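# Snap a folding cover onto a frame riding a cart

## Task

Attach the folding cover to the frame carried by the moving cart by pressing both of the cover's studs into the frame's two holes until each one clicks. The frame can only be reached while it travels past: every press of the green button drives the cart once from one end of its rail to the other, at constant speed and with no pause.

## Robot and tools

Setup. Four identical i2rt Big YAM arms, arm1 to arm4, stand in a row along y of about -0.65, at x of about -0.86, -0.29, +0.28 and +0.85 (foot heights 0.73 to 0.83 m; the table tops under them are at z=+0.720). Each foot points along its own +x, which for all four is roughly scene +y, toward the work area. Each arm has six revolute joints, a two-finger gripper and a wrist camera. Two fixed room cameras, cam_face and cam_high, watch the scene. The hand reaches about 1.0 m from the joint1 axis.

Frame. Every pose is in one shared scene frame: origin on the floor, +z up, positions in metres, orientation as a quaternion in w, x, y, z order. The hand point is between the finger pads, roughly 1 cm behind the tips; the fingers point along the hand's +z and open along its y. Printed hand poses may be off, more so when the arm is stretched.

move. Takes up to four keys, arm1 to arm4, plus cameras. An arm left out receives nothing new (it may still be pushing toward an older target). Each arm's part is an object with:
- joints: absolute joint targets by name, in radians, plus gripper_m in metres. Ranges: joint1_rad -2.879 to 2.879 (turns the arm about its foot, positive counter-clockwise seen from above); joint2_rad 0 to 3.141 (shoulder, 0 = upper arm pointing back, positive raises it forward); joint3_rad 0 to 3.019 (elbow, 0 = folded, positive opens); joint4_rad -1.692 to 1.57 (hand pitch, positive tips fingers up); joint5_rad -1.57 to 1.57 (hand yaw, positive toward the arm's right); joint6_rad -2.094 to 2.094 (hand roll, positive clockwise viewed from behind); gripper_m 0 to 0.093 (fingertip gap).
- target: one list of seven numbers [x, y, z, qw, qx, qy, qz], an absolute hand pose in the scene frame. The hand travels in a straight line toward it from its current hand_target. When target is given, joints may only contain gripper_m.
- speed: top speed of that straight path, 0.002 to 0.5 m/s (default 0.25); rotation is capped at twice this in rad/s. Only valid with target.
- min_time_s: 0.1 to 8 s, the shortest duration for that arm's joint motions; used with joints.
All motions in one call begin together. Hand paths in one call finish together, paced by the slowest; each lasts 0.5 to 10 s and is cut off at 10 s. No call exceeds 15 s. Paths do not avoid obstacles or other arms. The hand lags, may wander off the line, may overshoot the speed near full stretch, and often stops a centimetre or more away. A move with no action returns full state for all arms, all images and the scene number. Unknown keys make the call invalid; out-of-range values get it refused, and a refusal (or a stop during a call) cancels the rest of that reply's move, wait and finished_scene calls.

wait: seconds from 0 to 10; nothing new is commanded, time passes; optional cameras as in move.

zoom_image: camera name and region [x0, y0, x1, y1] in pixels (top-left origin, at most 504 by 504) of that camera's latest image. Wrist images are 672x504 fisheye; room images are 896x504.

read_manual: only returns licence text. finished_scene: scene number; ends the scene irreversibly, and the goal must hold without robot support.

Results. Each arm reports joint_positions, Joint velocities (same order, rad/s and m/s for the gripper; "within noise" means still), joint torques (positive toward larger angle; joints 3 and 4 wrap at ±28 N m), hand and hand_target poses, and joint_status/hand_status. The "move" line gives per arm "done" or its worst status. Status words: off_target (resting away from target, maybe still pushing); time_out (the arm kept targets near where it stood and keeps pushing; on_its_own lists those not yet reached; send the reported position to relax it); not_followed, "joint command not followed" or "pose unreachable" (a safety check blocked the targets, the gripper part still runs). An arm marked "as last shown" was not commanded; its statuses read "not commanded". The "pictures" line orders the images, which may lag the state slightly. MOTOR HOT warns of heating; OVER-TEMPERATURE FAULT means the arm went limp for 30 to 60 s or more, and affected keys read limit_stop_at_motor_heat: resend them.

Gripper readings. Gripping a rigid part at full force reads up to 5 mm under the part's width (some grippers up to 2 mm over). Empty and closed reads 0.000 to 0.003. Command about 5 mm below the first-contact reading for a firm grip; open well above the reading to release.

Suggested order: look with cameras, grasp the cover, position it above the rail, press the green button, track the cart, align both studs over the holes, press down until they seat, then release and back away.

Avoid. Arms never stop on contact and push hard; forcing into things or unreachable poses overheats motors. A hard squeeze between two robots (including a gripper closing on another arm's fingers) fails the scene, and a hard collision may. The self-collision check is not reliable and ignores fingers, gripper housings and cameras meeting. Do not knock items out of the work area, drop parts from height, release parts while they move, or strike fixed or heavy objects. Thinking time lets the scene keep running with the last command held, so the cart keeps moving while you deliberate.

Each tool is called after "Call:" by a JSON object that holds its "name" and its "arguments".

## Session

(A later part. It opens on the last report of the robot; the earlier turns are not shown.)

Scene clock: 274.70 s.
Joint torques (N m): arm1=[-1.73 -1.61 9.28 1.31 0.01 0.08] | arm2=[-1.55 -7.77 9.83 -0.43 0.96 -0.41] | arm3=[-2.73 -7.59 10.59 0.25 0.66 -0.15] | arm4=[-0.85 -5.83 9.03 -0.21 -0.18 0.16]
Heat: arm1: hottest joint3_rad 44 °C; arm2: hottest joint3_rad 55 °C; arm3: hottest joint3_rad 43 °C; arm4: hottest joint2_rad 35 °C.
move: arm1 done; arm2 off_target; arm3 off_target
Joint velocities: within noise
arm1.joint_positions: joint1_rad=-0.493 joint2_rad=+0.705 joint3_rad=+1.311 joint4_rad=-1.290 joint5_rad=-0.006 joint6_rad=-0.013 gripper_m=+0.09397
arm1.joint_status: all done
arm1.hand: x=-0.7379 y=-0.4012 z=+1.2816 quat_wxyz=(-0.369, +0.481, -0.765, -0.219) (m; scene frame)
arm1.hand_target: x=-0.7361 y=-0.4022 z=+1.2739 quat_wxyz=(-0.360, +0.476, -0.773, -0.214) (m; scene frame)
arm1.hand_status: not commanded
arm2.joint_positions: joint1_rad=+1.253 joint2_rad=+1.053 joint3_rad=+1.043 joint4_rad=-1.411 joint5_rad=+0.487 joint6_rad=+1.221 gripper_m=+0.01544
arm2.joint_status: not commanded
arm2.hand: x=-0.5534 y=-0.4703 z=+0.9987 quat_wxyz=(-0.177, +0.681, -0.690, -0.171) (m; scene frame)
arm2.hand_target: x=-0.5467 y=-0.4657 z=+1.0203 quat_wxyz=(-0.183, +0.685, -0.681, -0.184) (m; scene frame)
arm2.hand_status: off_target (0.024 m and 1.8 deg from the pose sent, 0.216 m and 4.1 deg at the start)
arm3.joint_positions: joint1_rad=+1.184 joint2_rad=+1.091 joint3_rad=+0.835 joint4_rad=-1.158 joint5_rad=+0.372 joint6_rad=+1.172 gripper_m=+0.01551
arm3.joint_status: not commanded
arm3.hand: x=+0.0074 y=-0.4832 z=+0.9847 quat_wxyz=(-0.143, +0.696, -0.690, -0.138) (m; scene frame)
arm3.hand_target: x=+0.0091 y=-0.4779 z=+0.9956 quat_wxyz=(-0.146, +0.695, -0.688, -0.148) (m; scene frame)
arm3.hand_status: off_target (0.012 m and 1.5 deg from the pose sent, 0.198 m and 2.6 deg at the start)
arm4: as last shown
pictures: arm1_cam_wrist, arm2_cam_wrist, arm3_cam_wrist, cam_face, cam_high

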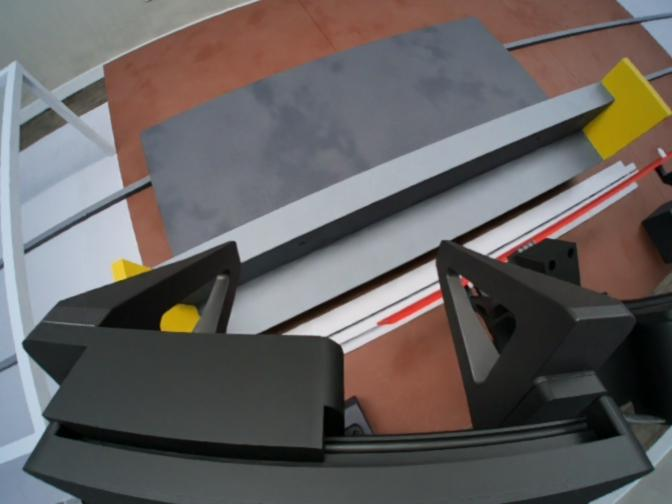

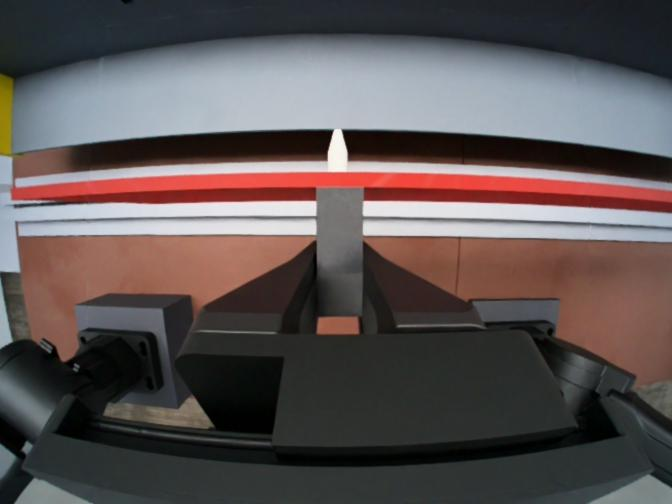

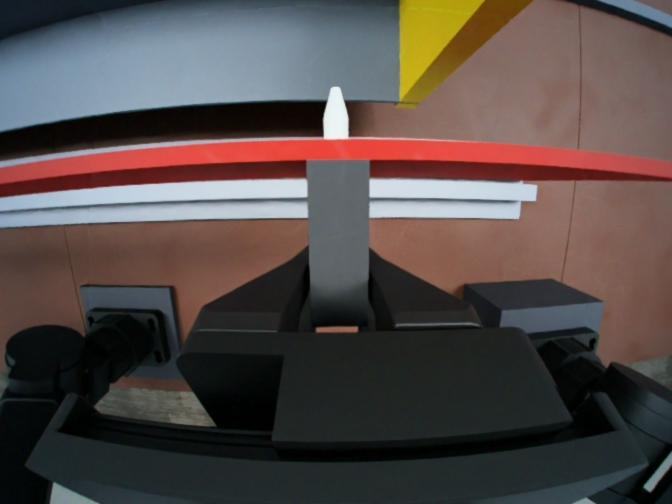

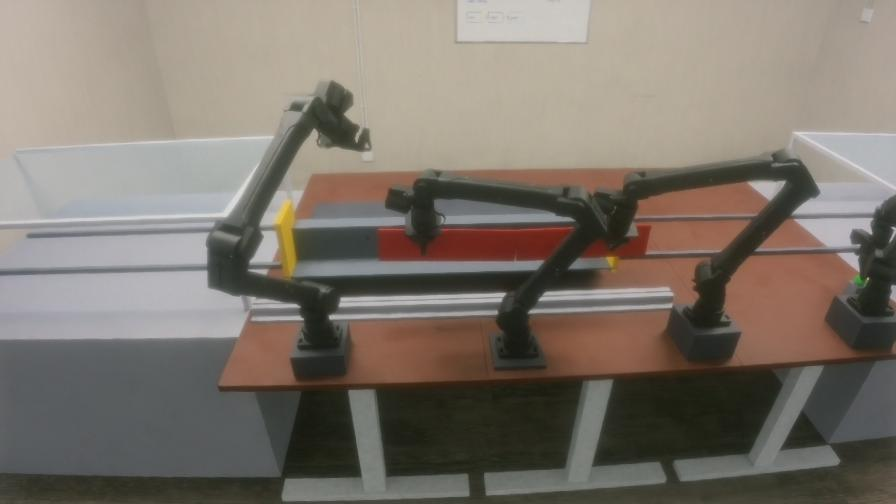

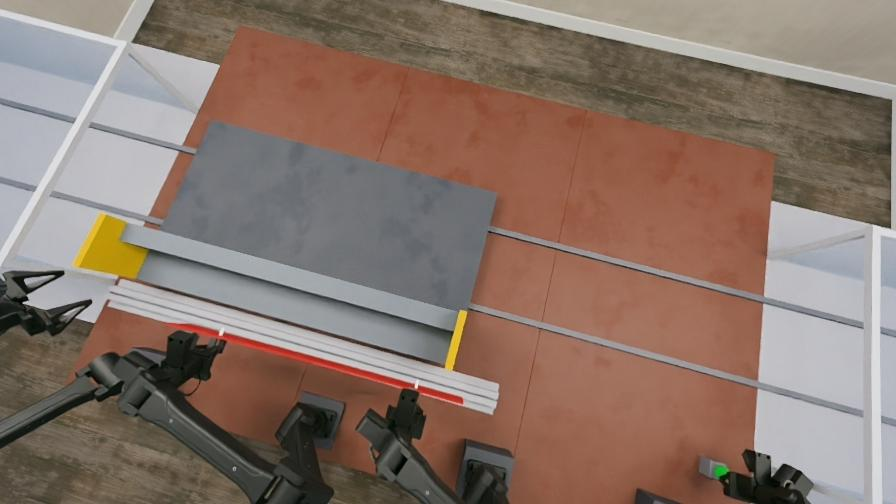

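Call:
{"name": "move", "arguments": {"arm2": {"target":[-0.405,-0.463,1.0,-0.184,0.683,-0.683,-0.183],"speed":0.12}, "arm3": {"target":[0.148,-0.478,0.98,-0.145,0.694,-0.689,-0.151],"speed":0.12}, "cameras": ["arm1_cam_wrist","arm2_cam_wrist","arm3_cam_wrist","cam_high","cam_face"]}}

Call:
{"name": "zoom_image", "arguments": {"camera": "cam_face", "region": [280, 190, 700, 300]}}

Call:
{"name": "zoom_image", "arguments": {"camera": "arm1_cam_wrist", "region": [200, 40, 672, 340]}}

Scene clock: 289.80 s.
Joint torques (N m): arm1=[-1.32 -1.32 9.36 1.59 0.01 0.11] | arm2=[-2.14 -2.49 10.06 0.54 1.14 -0.48] | arm3=[-2.32 -2.08 12.01 0.94 0.29 -0.14] | arm4=[-0.85 -5.77 9.06 -0.23 -0.19 0.16]
Heat: arm1: hottest joint3_rad 45 °C; arm2: hottest joint3_rad 53 °C; arm3: hottest joint3_rad 43 °C; arm4: hottest joint3_rad 36 °C.
move: arm2 off_target; arm3 off_target
Joint velocities: within noise
arm1, arm4: as last shown
arm2.joint_positions: joint1_rad=+0.934 joint2_rad=+0.650 joint3_rad=+0.806 joint4_rad=-1.437 joint5_rad=+0.398 joint6_rad=+0.887 gripper_m=+0.01544
arm2.joint_status: not commanded
arm2.hand: x=-0.4102 y=-0.4687 z=+0.9810 quat_wxyz=(-0.168, +0.681, -0.694, -0.165) (m; scene frame)
arm2.hand_target: x=-0.4044 y=-0.4636 z=+0.9998 quat_wxyz=(-0.184, +0.683, -0.683, -0.180) (m; scene frame)
arm2.hand_status: off_target (0.021 m and 3.0 deg from the pose sent, 0.149 m and 1.8 deg at the start)
arm3.joint_positions: joint1_rad=+0.865 joint2_rad=+0.668 joint3_rad=+0.567 joint4_rad=-1.216 joint5_rad=+0.301 joint6_rad=+0.845 gripper_m=+0.01550
arm3.joint_status: not commanded
arm3.hand: x=+0.1507 y=-0.4834 z=+0.9661 quat_wxyz=(-0.142, +0.696, -0.691, -0.131) (m; scene frame)
arm3.hand_target: x=+0.1475 y=-0.4779 z=+0.9798 quat_wxyz=(-0.144, +0.695, -0.688, -0.151) (m; scene frame)
arm3.hand_status: off_target (0.015 m and 2.3 deg from the pose sent, 0.141 m and 1.5 deg at the start)
pictures: arm1_cam_wrist, arm2_cam_wrist, arm3_cam_wrist, cam_face, cam_high

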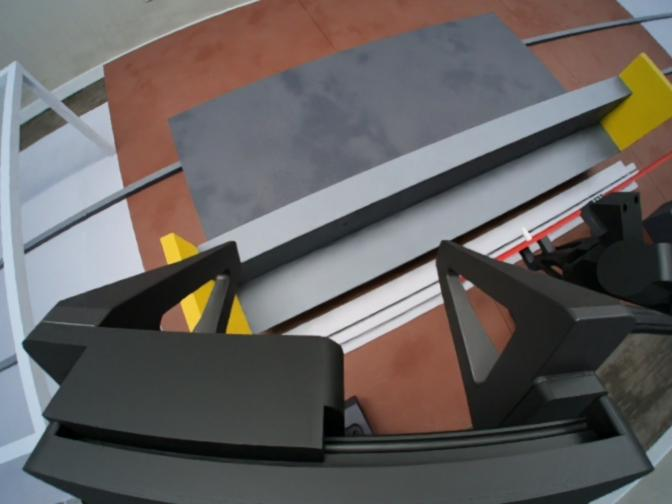

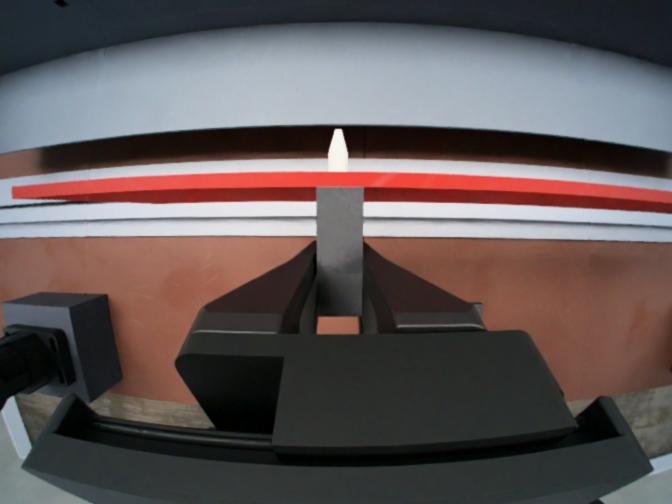

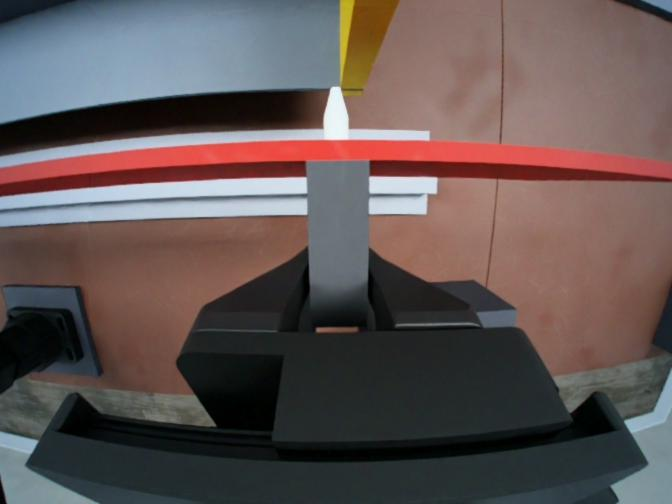

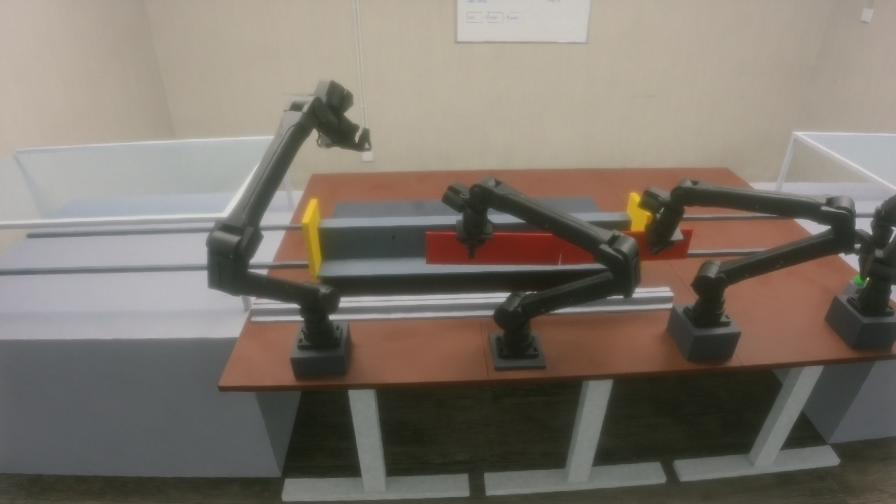

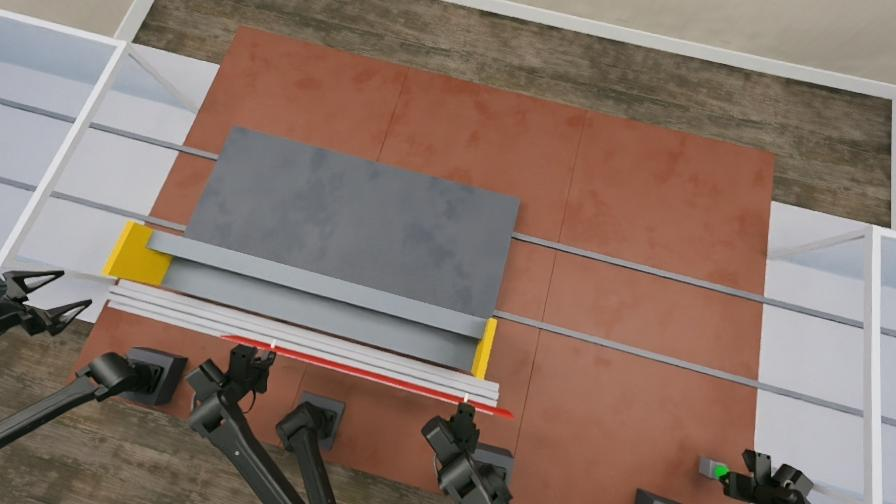

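Scaled by 1.200.

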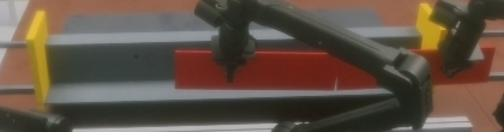

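Scaled by 1.068 from the camera's 672x504 image, which has a finer 960x720 frame.

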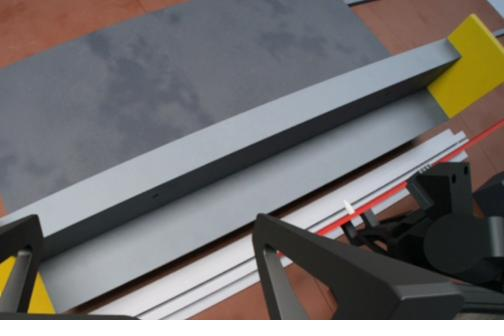

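Call:
{"name": "move", "arguments": {"arm1": {"target":[-0.62,-0.36,1.16,0.7071,0,0.7071,0],"speed":0.4,"joints":{"gripper_m":0.09}}, "arm2": {"target":[-0.425,-0.373,1.0,-0.184,0.683,-0.683,-0.183],"speed":0.12}, "arm3": {"target":[0.128,-0.380,0.985,-0.145,0.694,-0.689,-0.151],"speed":0.12}, "cameras": ["arm1_cam_wrist","arm2_cam_wrist","arm3_cam_wrist","cam_high","cam_face"]}}

Scene clock: 340.90 s.
Joint torques (N m): arm1=[-1.9 -5.13 10.11 2.03 -0.09 -0.06] | arm2=[-1.73 -4.37 15.35 1.78 1.14 -0.43] | arm3=[-2.49 -3.66 16.29 1.76 0.35 -0.09] | arm4=[-0.79 -5.89 9.05 -0.21 -0.18 0.16]
Heat: arm1: hottest joint3_rad 45 °C; arm2: hottest joint3_rad 54 °C; arm3: hottest joint3_rad 47 °C; arm4: hottest joint3_rad 36 °C.
move: arm1 done; arm2 off_target; arm3 off_target
Joint velocities: within noise
arm1.joint_positions: joint1_rad=-0.243 joint2_rad=+0.959 joint3_rad=+0.685 joint4_rad=+0.244 joint5_rad=+1.337 joint6_rad=+0.054 gripper_m=+0.09010
arm1.joint_status: all done
arm1.hand: x=-0.6240 y=-0.3584 z=+1.1668 quat_wxyz=(-0.709, -0.002, -0.705, -0.010) (m; scene frame)
arm1.hand_target: x=-0.6212 y=-0.3592 z=+1.1599 quat_wxyz=(-0.708, +0.002, -0.706, -0.002) (m; scene frame)
arm1.hand_status: done (0.008 m and 1.2 deg from the pose sent, 0.174 m and 73.5 deg at the start)
arm2.joint_positions: joint1_rad=+0.681 joint2_rad=+0.841 joint3_rad=+0.806 joint4_rad=-1.232 joint5_rad=+0.301 joint6_rad=+0.635 gripper_m=+0.01544
arm2.joint_status: not commanded
arm2.hand: x=-0.4172 y=-0.4005 z=+0.9472 quat_wxyz=(-0.158, +0.690, -0.695, -0.130) (m; scene frame)
arm2.hand_target: x=-0.4237 y=-0.3775 z=+0.9988 quat_wxyz=(-0.183, +0.682, -0.684, -0.183) (m; scene frame)
arm2.hand_status: off_target (0.060 m and 7.0 deg from the pose sent, 0.099 m and 3.0 deg at the start)
arm3.joint_positions: joint1_rad=+0.618 joint2_rad=+0.918 joint3_rad=+0.637 joint4_rad=-1.026 joint5_rad=+0.217 joint6_rad=+0.596 gripper_m=+0.01550
arm3.joint_status: not commanded
arm3.hand: x=+0.1435 y=-0.4101 z=+0.9499 quat_wxyz=(-0.132, +0.703, -0.690, -0.106) (m; scene frame)
arm3.hand_target: x=+0.1287 y=-0.3838 z=+0.9852 quat_wxyz=(-0.144, +0.695, -0.688, -0.151) (m; scene frame)
arm3.hand_status: off_target (0.049 m and 5.5 deg from the pose sent, 0.108 m and 2.3 deg at the start)
arm4: as last shown
pictures: arm1_cam_wrist, arm2_cam_wrist, arm3_cam_wrist, cam_face, cam_high

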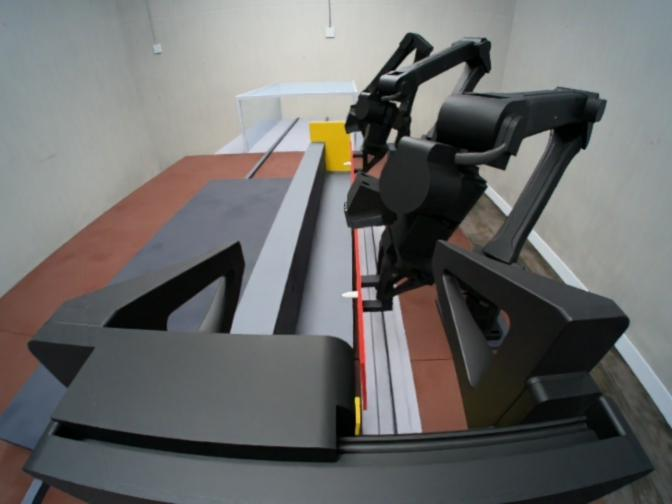

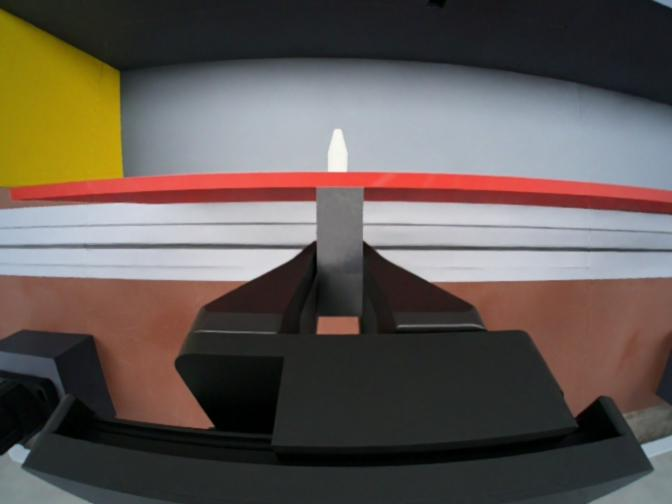

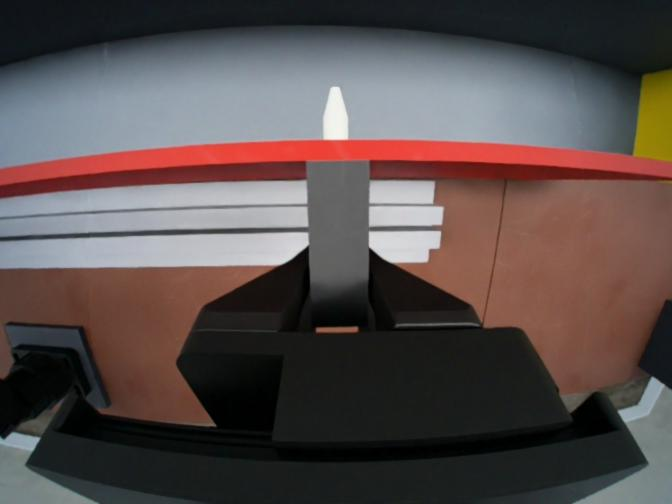

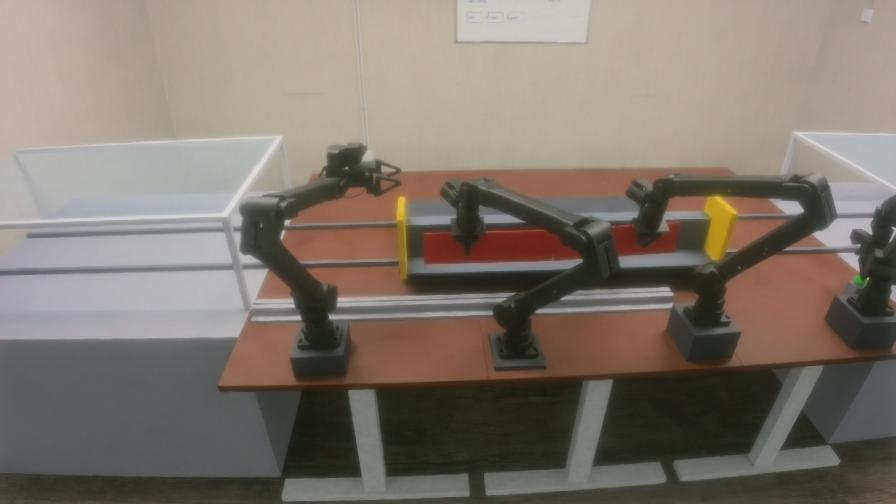

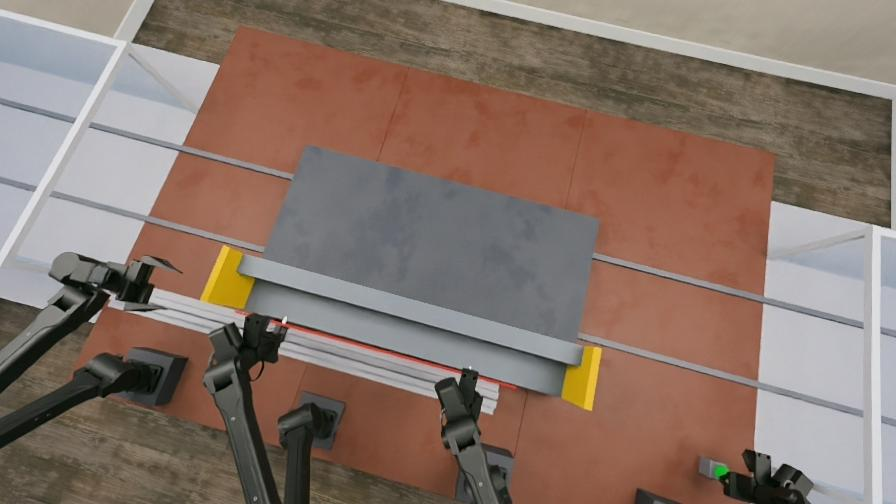

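Call:
{"name": "move", "arguments": {"arm2": {"target":[-0.25,-0.373,1.0,-0.184,0.683,-0.683,-0.183],"speed":0.15}, "arm3": {"target":[0.303,-0.380,0.985,-0.145,0.694,-0.689,-0.151],"speed":0.15}, "arm1": {"target":[-0.5,-0.36,1.17,0.7071,0,0.7071,0],"speed":0.15}, "cameras": ["arm1_cam_wrist","arm2_cam_wrist","arm3_cam_wrist","cam_high","cam_face"]}}

Scene clock: 352.10 s.
Joint torques (N m): arm1=[-1.32 -7.06 16.64 2.51 -0.03 -0.12] | arm2=[-1.79 -3.37 11.4 2.69 -0.19 -0.26] | arm3=[-2.08 -2.96 13.74 1.42 -1.44 0.25] | arm4=[-0.91 -5.71 9.03 -0.21 -0.17 0.16]
Heat: arm1: hottest joint3_rad 45 °C; arm2: hottest joint3_rad 57 °C; arm3: hottest joint3_rad 47 °C; arm4: hottest joint3_rad 36 °C.
move: arm1 off_target; arm2 off_target; arm3 off_target
Joint velocities: within noise
arm1.joint_positions: joint1_rad=-0.585 joint2_rad=+1.096 joint3_rad=+0.714 joint4_rad=+0.279 joint5_rad=+1.003 joint6_rad=+0.042 gripper_m=+0.09010
arm1.joint_status: not commanded
arm1.hand: x=-0.5100 y=-0.3699 z=+1.1344 quat_wxyz=(-0.691, +0.019, -0.722, +0.017) (m; scene frame)
arm1.hand_target: x=-0.5018 y=-0.3616 z=+1.1680 quat_wxyz=(-0.705, +0.000, -0.709, +0.000) (m; scene frame)
arm1.hand_status: off_target (0.038 m and 3.9 deg from the pose sent, 0.124 m and 1.2 deg at the start)
arm2.joint_positions: joint1_rad=-0.158 joint2_rad=+0.703 joint3_rad=+0.801 joint4_rad=-1.232 joint5_rad=-0.079 joint6_rad=-0.129 gripper_m=+0.01544
arm2.joint_status: not commanded
arm2.hand: x=-0.2570 y=-0.3856 z=+0.9700 quat_wxyz=(-0.142, +0.684, -0.697, -0.161) (m; scene frame)
arm2.hand_target: x=-0.2512 y=-0.3733 z=+0.9999 quat_wxyz=(-0.182, +0.682, -0.684, -0.184) (m; scene frame)
arm2.hand_status: off_target (0.033 m and 5.6 deg from the pose sent, 0.177 m and 7.0 deg at the start)
arm3.joint_positions: joint1_rad=-0.161 joint2_rad=+0.780 joint3_rad=+0.590 joint4_rad=-1.029 joint5_rad=-0.050 joint6_rad=-0.140 gripper_m=+0.01549
arm3.joint_status: not commanded
arm3.hand: x=+0.3060 y=-0.3948 z=+0.9610 quat_wxyz=(-0.129, +0.701, -0.691, -0.120) (m; scene frame)
arm3.hand_target: x=+0.3039 y=-0.3803 z=+0.9845 quat_wxyz=(-0.143, +0.691, -0.692, -0.151) (m; scene frame)
arm3.hand_status: off_target (0.028 m and 4.1 deg from the pose sent, 0.166 m and 5.5 deg at the start)
arm4: as last shown
pictures: arm1_cam_wrist, arm2_cam_wrist, arm3_cam_wrist, cam_face, cam_high

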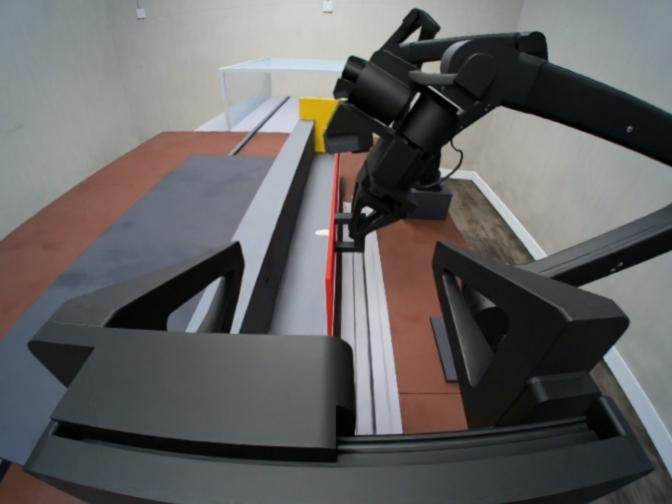

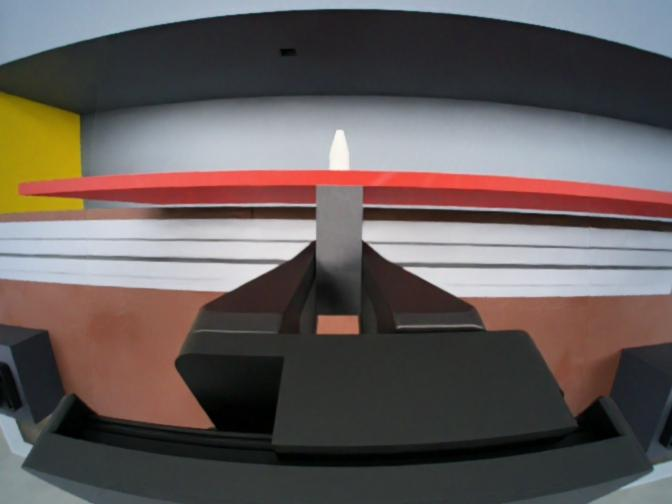

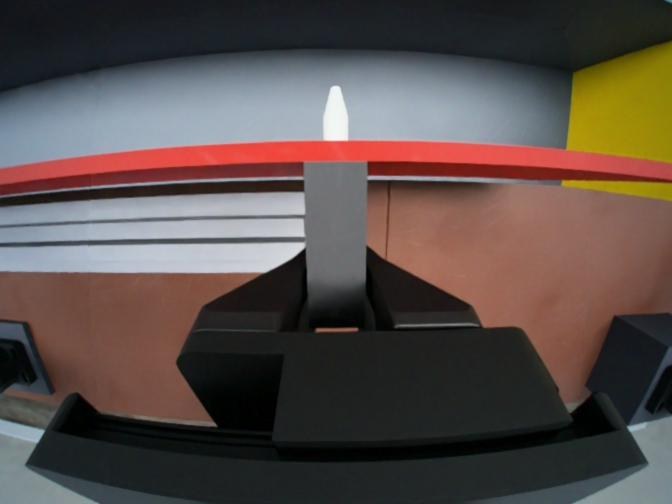

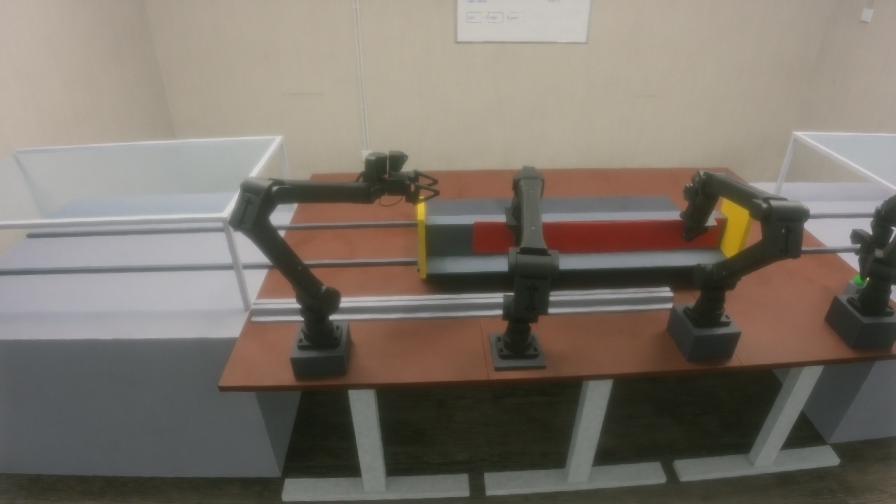

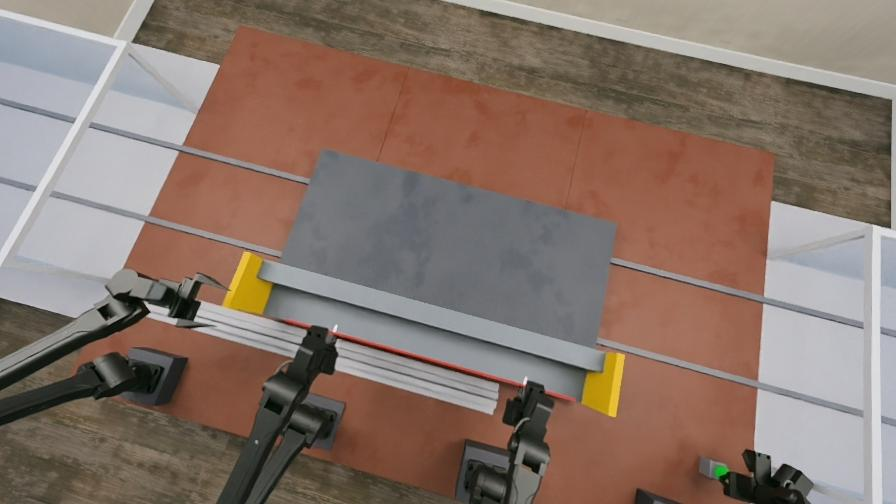

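Call:
{"name": "move", "arguments": {"arm1": {"target":[-0.48,-0.36,1.2,0.7071,0,0.7071,0],"speed":0.15}, "arm2": {"target":[-0.152,-0.373,0.982,-0.184,0.683,-0.683,-0.183],"speed":0.1}, "arm3": {"target":[0.402,-0.380,0.969,-0.145,0.694,-0.689,-0.151],"speed":0.1}, "cameras": ["arm2_cam_wrist"]}}

Call:
{"name": "move", "arguments": {"arm2": {"target":[-0.102,-0.373,0.982,-0.184,0.683,-0.683,-0.183],"speed":0.0059}, "arm3": {"target":[0.452,-0.380,0.969,-0.145,0.694,-0.689,-0.151],"speed":0.0059}, "cameras": ["arm1_cam_wrist","arm2_cam_wrist","arm3_cam_wrist","cam_face"]}}

Scene clock: 373.53 s.
Joint torques (N m): arm1=[-1.79 -6.71 17.14 1.36 -0.1 -0.12] | arm2=[-1.85 -3.6 12.19 2.95 -0.83 -0.28] | arm3=[-1.61 -4.13 15.13 0.76 -2.48 0.25] | arm4=[-0.85 -5.77 9.02 -0.21 -0.18 0.16]
Heat: arm1: hottest joint3_rad 53 °C; arm2: hottest joint3_rad 57 °C; arm3: hottest joint3_rad 51 °C; arm4: hottest joint3_rad 36 °C.
move: arm1 off_target; arm2 off_target; arm3 off_target
Joint velocities: within noise
arm1.joint_positions: joint1_rad=-0.631 joint2_rad=+1.105 joint3_rad=+0.800 joint4_rad=+0.238 joint5_rad=+0.955 joint6_rad=+0.036 gripper_m=+0.09010
arm1.joint_status: not commanded
arm1.hand: x=-0.4897 y=-0.3667 z=+1.1687 quat_wxyz=(-0.697, +0.011, -0.717, +0.007) (m; scene frame)
arm1.hand_target: x=-0.4817 y=-0.3608 z=+1.1997 quat_wxyz=(-0.708, -0.001, -0.707, -0.001) (m; scene frame)
arm1.hand_status: off_target (0.033 m and 2.2 deg from the pose sent, 0.073 m and 3.9 deg at the start)
arm2.joint_positions: joint1_rad=-0.600 joint2_rad=+0.812 joint3_rad=+0.801 joint4_rad=-1.203 joint5_rad=-0.276 joint6_rad=-0.529 gripper_m=+0.01543
arm2.joint_status: not commanded
arm2.hand: x=-0.1677 y=-0.3917 z=+0.9502 quat_wxyz=(-0.134, +0.680, -0.700, -0.171) (m; scene frame)
arm2.hand_target: x=-0.1535 y=-0.3750 z=+0.9822 quat_wxyz=(-0.183, +0.683, -0.683, -0.183) (m; scene frame)
arm2.hand_status: off_target (0.040 m and 6.2 deg from the pose sent, 0.106 m and 5.6 deg at the start)
arm3.joint_positions: joint1_rad=-0.587 joint2_rad=+0.915 joint3_rad=+0.590 joint4_rad=-0.960 joint5_rad=-0.193 joint6_rad=-0.543 gripper_m=+0.01549
arm3.joint_status: not commanded
arm3.hand: x=+0.3983 y=-0.4037 z=+0.9372 quat_wxyz=(-0.120, +0.700, -0.694, -0.120) (m; scene frame)
arm3.hand_target: x=+0.4012 y=-0.3818 z=+0.9690 quat_wxyz=(-0.144, +0.694, -0.689, -0.153) (m; scene frame)
arm3.hand_status: off_target (0.040 m and 4.6 deg from the pose sent, 0.097 m and 4.1 deg at the start)
arm4: as last shown
pictures: arm2_cam_wrist

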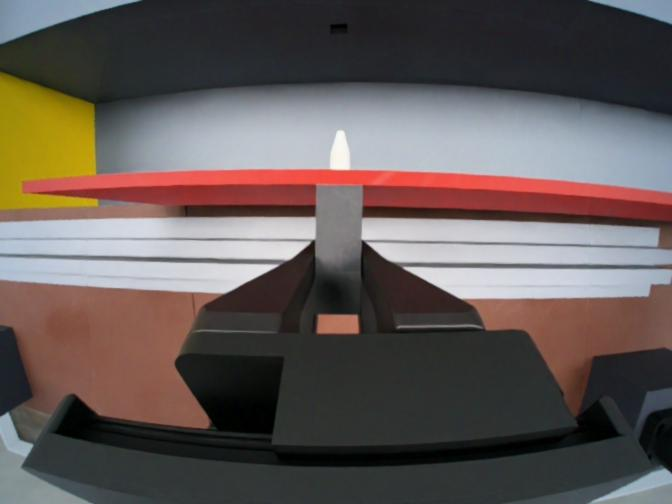

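Scene clock: 382.80 s.
Joint torques (N m): arm1=[-1.49 -7.18 17.2 1.54 -0.07 -0.12] | arm2=[-1.9 -3.96 13.48 2.63 -1.02 -0.23] | arm3=[-1.79 -5.36 16.17 0.35 -2.63 0.26] | arm4=[-0.85 -5.83 9.02 -0.2 -0.17 0.16]
Heat: arm1: hottest joint3_rad 56 °C; arm2: hottest joint3_rad 58 °C; arm3: hottest joint3_rad 52 °C; arm4: hottest joint3_rad 36 °C.
move: arm2 off_target; arm3 off_target
Joint velocities: within noise
arm1: as last shown
arm2.joint_positions: joint1_rad=-0.759 joint2_rad=+0.906 joint3_rad=+0.839 joint4_rad=-1.199 joint5_rad=-0.337 joint6_rad=-0.684 gripper_m=+0.01543
arm2.joint_status: not commanded
arm2.hand: x=-0.1242 y=-0.3943 z=+0.9459 quat_wxyz=(-0.131, +0.679, -0.700, -0.175) (m; scene frame)
arm2.hand_target: x=-0.1044 y=-0.3758 z=+0.9823 quat_wxyz=(-0.184, +0.682, -0.683, -0.183) (m; scene frame)
arm2.hand_status: off_target (0.047 m and 6.5 deg from the pose sent, 0.075 m and 6.2 deg at the start)
arm3.joint_positions: joint1_rad=-0.744 joint2_rad=+1.022 joint3_rad=+0.636 joint4_rad=-0.937 joint5_rad=-0.237 joint6_rad=-0.700 gripper_m=+0.01549
arm3.joint_status: not commanded
arm3.hand: x=+0.4434 y=-0.4054 z=+0.9320 quat_wxyz=(-0.117, +0.701, -0.693, -0.121) (m; scene frame)
arm3.hand_target: x=+0.4524 y=-0.3806 z=+0.9694 quat_wxyz=(-0.149, +0.694, -0.688, -0.151) (m; scene frame)
arm3.hand_status: off_target (0.046 m and 4.7 deg from the pose sent, 0.067 m and 4.6 deg at the start)
arm4.joint_positions: joint1_rad=-0.555 joint2_rad=+1.296 joint3_rad=+0.471 joint4_rad=-0.791 joint5_rad=-0.008 joint6_rad=-0.611 gripper_m=+0.00044
arm4.joint_status: not commanded
arm4.hand: x=+0.9866 y=-0.4567 z=+0.8096 quat_wxyz=(+0.023, +0.708, -0.706, +0.005) (m; scene frame)
arm4.hand_target: x=+0.9943 y=-0.4412 z=+0.8224 quat_wxyz=(+0.003, +0.706, -0.708, +0.001) (m; scene frame)
arm4.hand_status: not commanded
pictures: arm1_cam_wrist, arm2_cam_wrist, arm3_cam_wrist, cam_face

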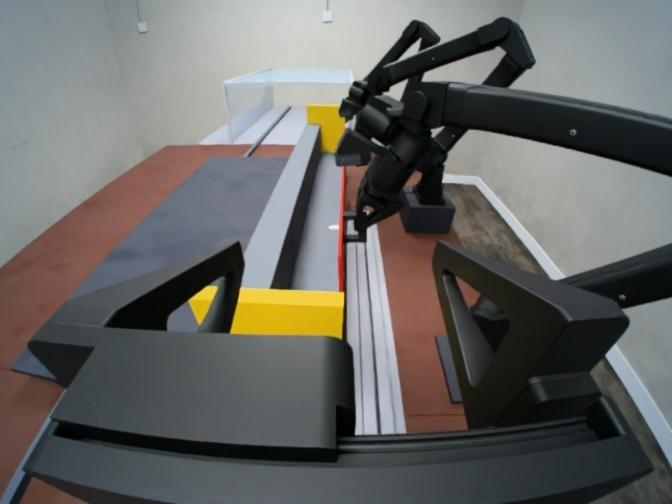

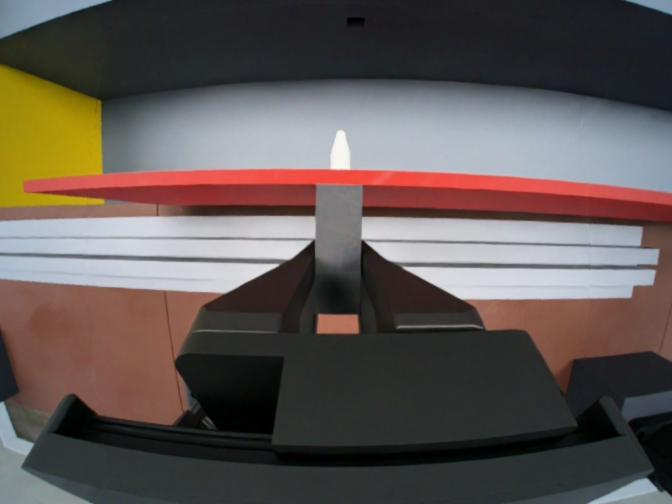

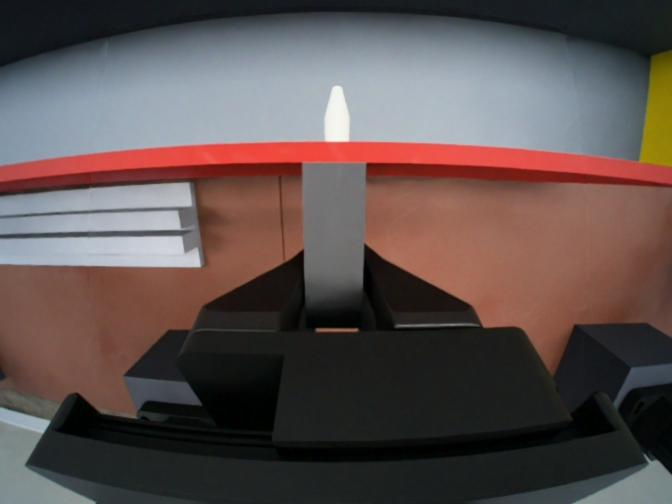

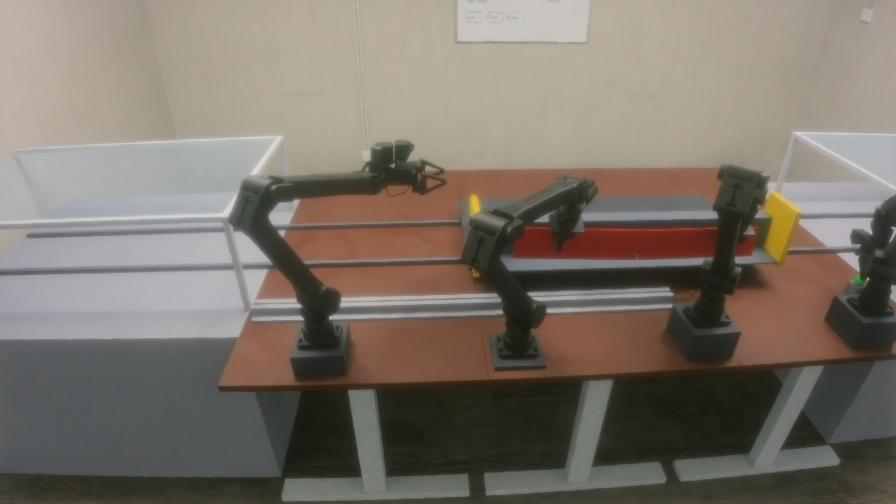

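Call:
{"name": "move", "arguments": {"arm2": {"target":[-0.040,-0.355,0.988,-0.184,0.683,-0.683,-0.183],"speed":0.08}, "arm3": {"target":[0.516,-0.360,0.983,-0.145,0.694,-0.689,-0.151],"speed":0.08}, "cameras": ["arm2_cam_wrist","arm3_cam_wrist"]}}

Call:
{"name": "move", "arguments": {"arm2": {"target":[-0.010,-0.329,0.990,-0.184,0.683,-0.683,-0.183],"speed":0.0083}, "arm3": {"target":[0.546,-0.334,0.985,-0.145,0.694,-0.689,-0.151],"speed":0.0083}, "cameras": ["arm2_cam_wrist","arm3_cam_wrist"]}}

Scene clock: 394.17 s.
Joint torques (N m): arm1=[-1.32 -7.3 16.98 1.39 -0.1 -0.15] | arm2=[-1.73 -6.12 13.08 2.17 -1.22 -0.16] | arm3=[-1.9 -8.23 15.88 -0.59 -2.53 0.27] | arm4=[-0.85 -5.77 9.03 -0.21 -0.17 0.16]
Heat: arm1: hottest joint3_rad 59 °C; arm2: hottest joint3_rad 59 °C; arm3: hottest joint3_rad 55 °C; arm4: hottest joint3_rad 36 °C.
move: arm2 off_target; arm3 off_target
Joint velocities: within noise
arm1, arm4: as last shown
arm2.joint_positions: joint1_rad=-0.862 joint2_rad=+1.081 joint3_rad=+0.970 joint4_rad=-1.178 joint5_rad=-0.371 joint6_rad=-0.791 gripper_m=+0.01543
arm2.joint_status: not commanded
arm2.hand: x=-0.0611 y=-0.3726 z=+0.9545 quat_wxyz=(-0.138, +0.680, -0.698, -0.177) (m; scene frame)
arm2.hand_target: x=-0.0416 y=-0.3568 z=+0.9876 quat_wxyz=(-0.184, +0.683, -0.683, -0.183) (m; scene frame)
arm2.hand_status: off_target (0.043 m and 5.6 deg from the pose sent, 0.102 m and 6.5 deg at the start)
arm3.joint_positions: joint1_rad=-0.850 joint2_rad=+1.200 joint3_rad=+0.794 joint4_rad=-0.937 joint5_rad=-0.271 joint6_rad=-0.809 gripper_m=+0.01549
arm3.joint_status: not commanded
arm3.hand: x=+0.5072 y=-0.3809 z=+0.9451 quat_wxyz=(-0.121, +0.702, -0.691, -0.125) (m; scene frame)
arm3.hand_target: x=+0.5152 y=-0.3617 z=+0.9814 quat_wxyz=(-0.145, +0.695, -0.688, -0.151) (m; scene frame)
arm3.hand_status: off_target (0.044 m and 4.1 deg from the pose sent, 0.100 m and 4.7 deg at the start)
pictures: arm2_cam_wrist, arm3_cam_wrist

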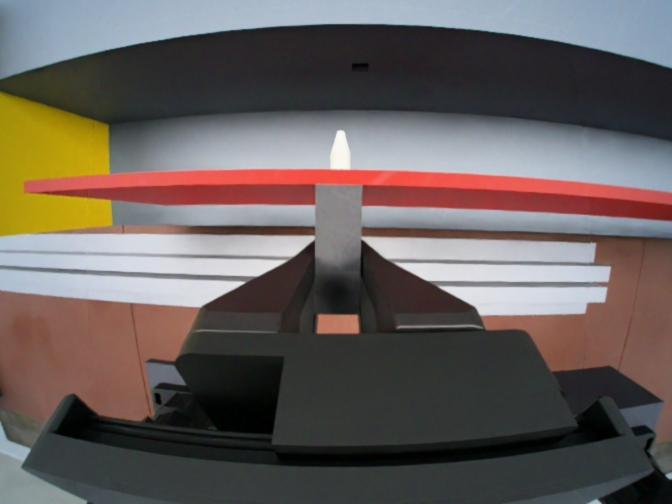

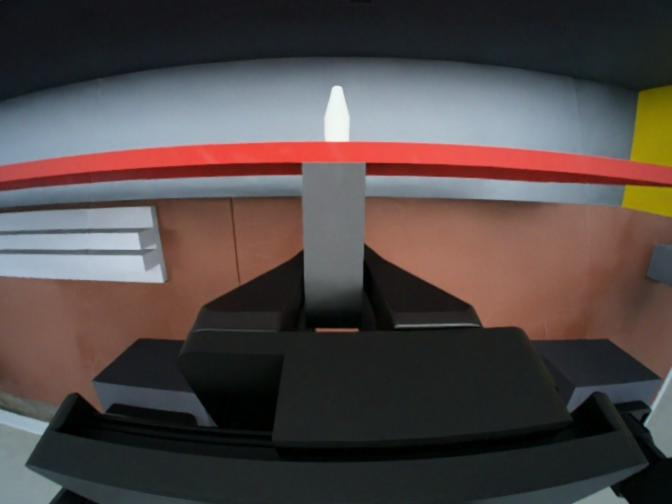

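Scene clock: 399.77 s.
Joint torques (N m): arm1=[-1.85 -7.12 17.13 1.35 -0.12 -0.14] | arm2=[-1.55 -7.47 13.08 2.35 -1.17 -0.13] | arm3=[-1.61 -10.17 15.64 -0.18 -2.48 0.29] | arm4=[-0.85 -5.77 9.05 -0.2 -0.18 0.16]
Heat: arm1: hottest joint3_rad 60 °C; arm2: hottest joint3_rad 59 °C; arm3: hottest joint3_rad 55 °C; arm4: hottest joint3_rad 36 °C.
move: arm2 off_target; arm3 off_target
Joint velocities: within noise
arm1, arm4: as last shown
arm2.joint_positions: joint1_rad=-0.862 joint2_rad=+1.185 joint3_rad=+1.057 joint4_rad=-1.163 joint5_rad=-0.371 joint6_rad=-0.793 gripper_m=+0.01543
arm2.joint_status: not commanded
arm2.hand: x=-0.0323 y=-0.3482 z=+0.9577 quat_wxyz=(-0.137, +0.681, -0.697, -0.177) (m; scene frame)
arm2.hand_target: x=-0.0121 y=-0.3310 z=+0.9902 quat_wxyz=(-0.184, +0.683, -0.683, -0.183) (m; scene frame)
arm2.hand_status: off_target (0.044 m and 5.7 deg from the pose sent, 0.076 m and 5.6 deg at the start)
arm3.joint_positions: joint1_rad=-0.854 joint2_rad=+1.309 joint3_rad=+0.893 joint4_rad=-0.937 joint5_rad=-0.273 joint6_rad=-0.815 gripper_m=+0.01549
arm3.joint_status: not commanded
arm3.hand: x=+0.5362 y=-0.3562 z=+0.9476 quat_wxyz=(-0.117, +0.702, -0.691, -0.126) (m; scene frame)
arm3.hand_target: x=+0.5456 y=-0.3358 z=+0.9850 quat_wxyz=(-0.147, +0.694, -0.688, -0.150) (m; scene frame)
arm3.hand_status: off_target (0.045 m and 4.4 deg from the pose sent, 0.073 m and 4.1 deg at the start)
pictures: arm2_cam_wrist, arm3_cam_wrist

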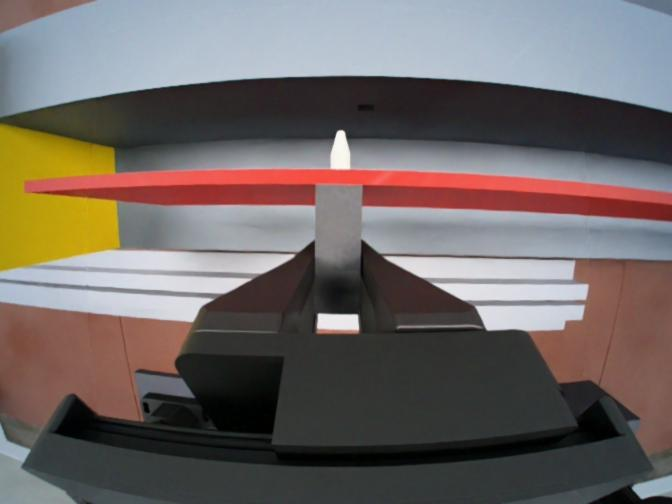

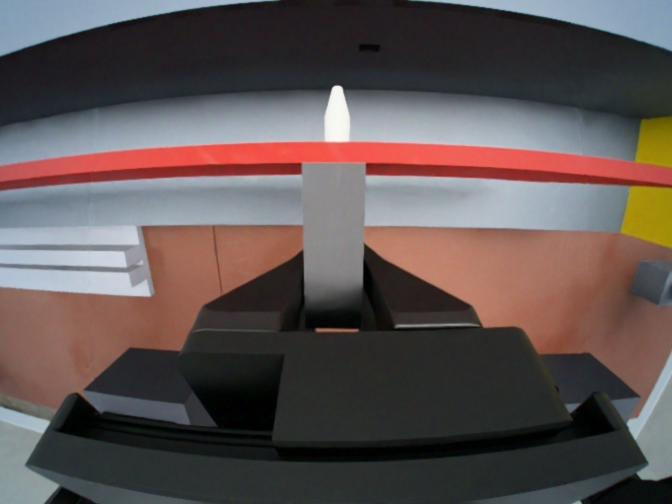

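Call:
{"name": "move", "arguments": {"arm2": {"target":[0.080,-0.325,0.987,-0.184,0.683,-0.683,-0.183],"speed":0.09}, "arm3": {"target":[0.637,-0.329,0.984,-0.145,0.694,-0.689,-0.151],"speed":0.09}, "cameras": ["arm2_cam_wrist","arm3_cam_wrist"]}}

Scene clock: 434.90 s.
Joint torques (N m): arm1=[-1.55 -7.71 17.07 1.42 -0.12 -0.12] | arm2=[-0.97 -12.1 11.99 0.95 -1.09 -0.18] | arm3=[-0.67 -14.15 14.06 -1.02 -2.51 0.31] | arm4=[6.83 -6.89 6.38 -0.17 -1.15 -2.37]
Heat: arm1: hottest joint3_rad 65 °C; arm2: hottest joint3_rad 57 °C; arm3: hottest joint3_rad 53 °C; arm4: hottest joint3_rad 36 °C.
move: arm2 off_target; arm3 off_target
Joint velocities: within noise
arm1: as last shown
arm2.joint_positions: joint1_rad=-0.997 joint2_rad=+1.410 joint3_rad=+1.257 joint4_rad=-1.158 joint5_rad=-0.418 joint6_rad=-0.917 gripper_m=+0.01544
arm2.joint_status: not commanded
arm2.hand: x=+0.0679 y=-0.3360 z=+0.9564 quat_wxyz=(-0.152, +0.676, -0.698, -0.182) (m; scene frame)
arm2.hand_target: x=+0.0811 y=-0.3279 z=+0.9866 quat_wxyz=(-0.185, +0.680, -0.685, -0.183) (m; scene frame)
arm2.hand_status: off_target (0.035 m and 4.2 deg from the pose sent, 0.118 m and 5.7 deg at the start)
arm3.joint_positions: joint1_rad=-0.996 joint2_rad=+1.524 joint3_rad=+1.111 joint4_rad=-0.957 joint5_rad=-0.306 joint6_rad=-0.945 gripper_m=+0.01551
arm3.joint_status: not commanded
arm3.hand: x=+0.6373 y=-0.3465 z=+0.9489 quat_wxyz=(-0.128, +0.698, -0.693, -0.127) (m; scene frame)
arm3.hand_target: x=+0.6368 y=-0.3302 z=+0.9828 quat_wxyz=(-0.146, +0.694, -0.689, -0.151) (m; scene frame)
arm3.hand_status: off_target (0.039 m and 3.4 deg from the pose sent, 0.111 m and 4.4 deg at the start)
arm4.joint_positions: joint1_rad=-0.641 joint2_rad=+1.306 joint3_rad=+0.505 joint4_rad=-0.785 joint5_rad=+0.020 joint6_rad=-0.364 gripper_m=+0.00044
arm4.joint_status: not commanded
arm4.hand: x=+1.0175 y=-0.4582 z=+0.8160 quat_wxyz=(+0.004, +0.582, -0.813, +0.017) (m; scene frame)
arm4.hand_target: x=+0.9960 y=-0.4395 z=+0.8229 quat_wxyz=(-0.001, +0.704, -0.710, +0.000) (m; scene frame)
arm4.hand_status: not commanded
pictures: arm2_cam_wrist, arm3_cam_wrist

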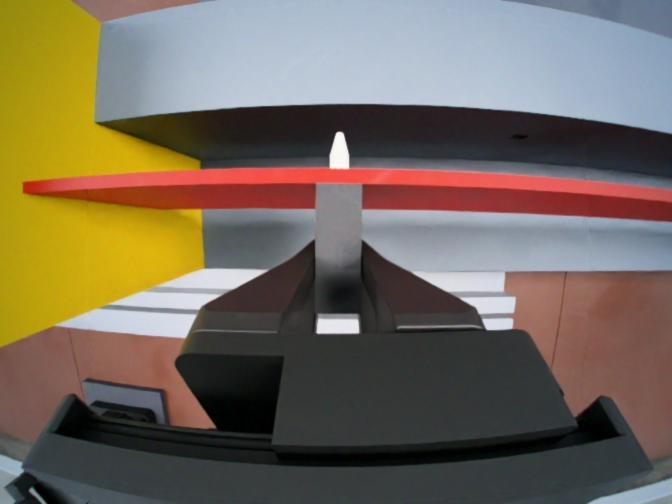

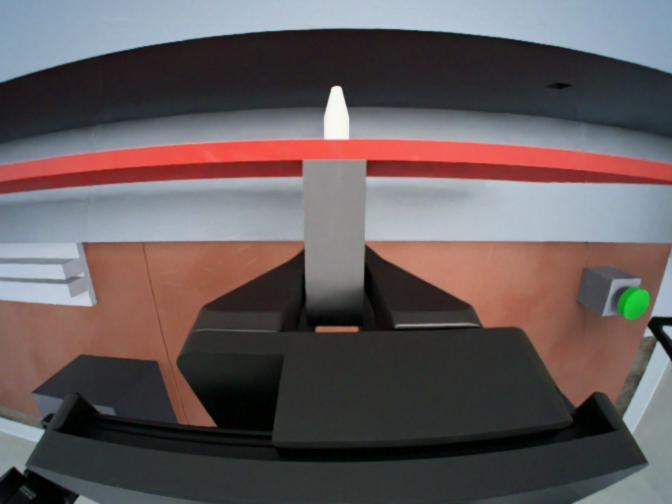

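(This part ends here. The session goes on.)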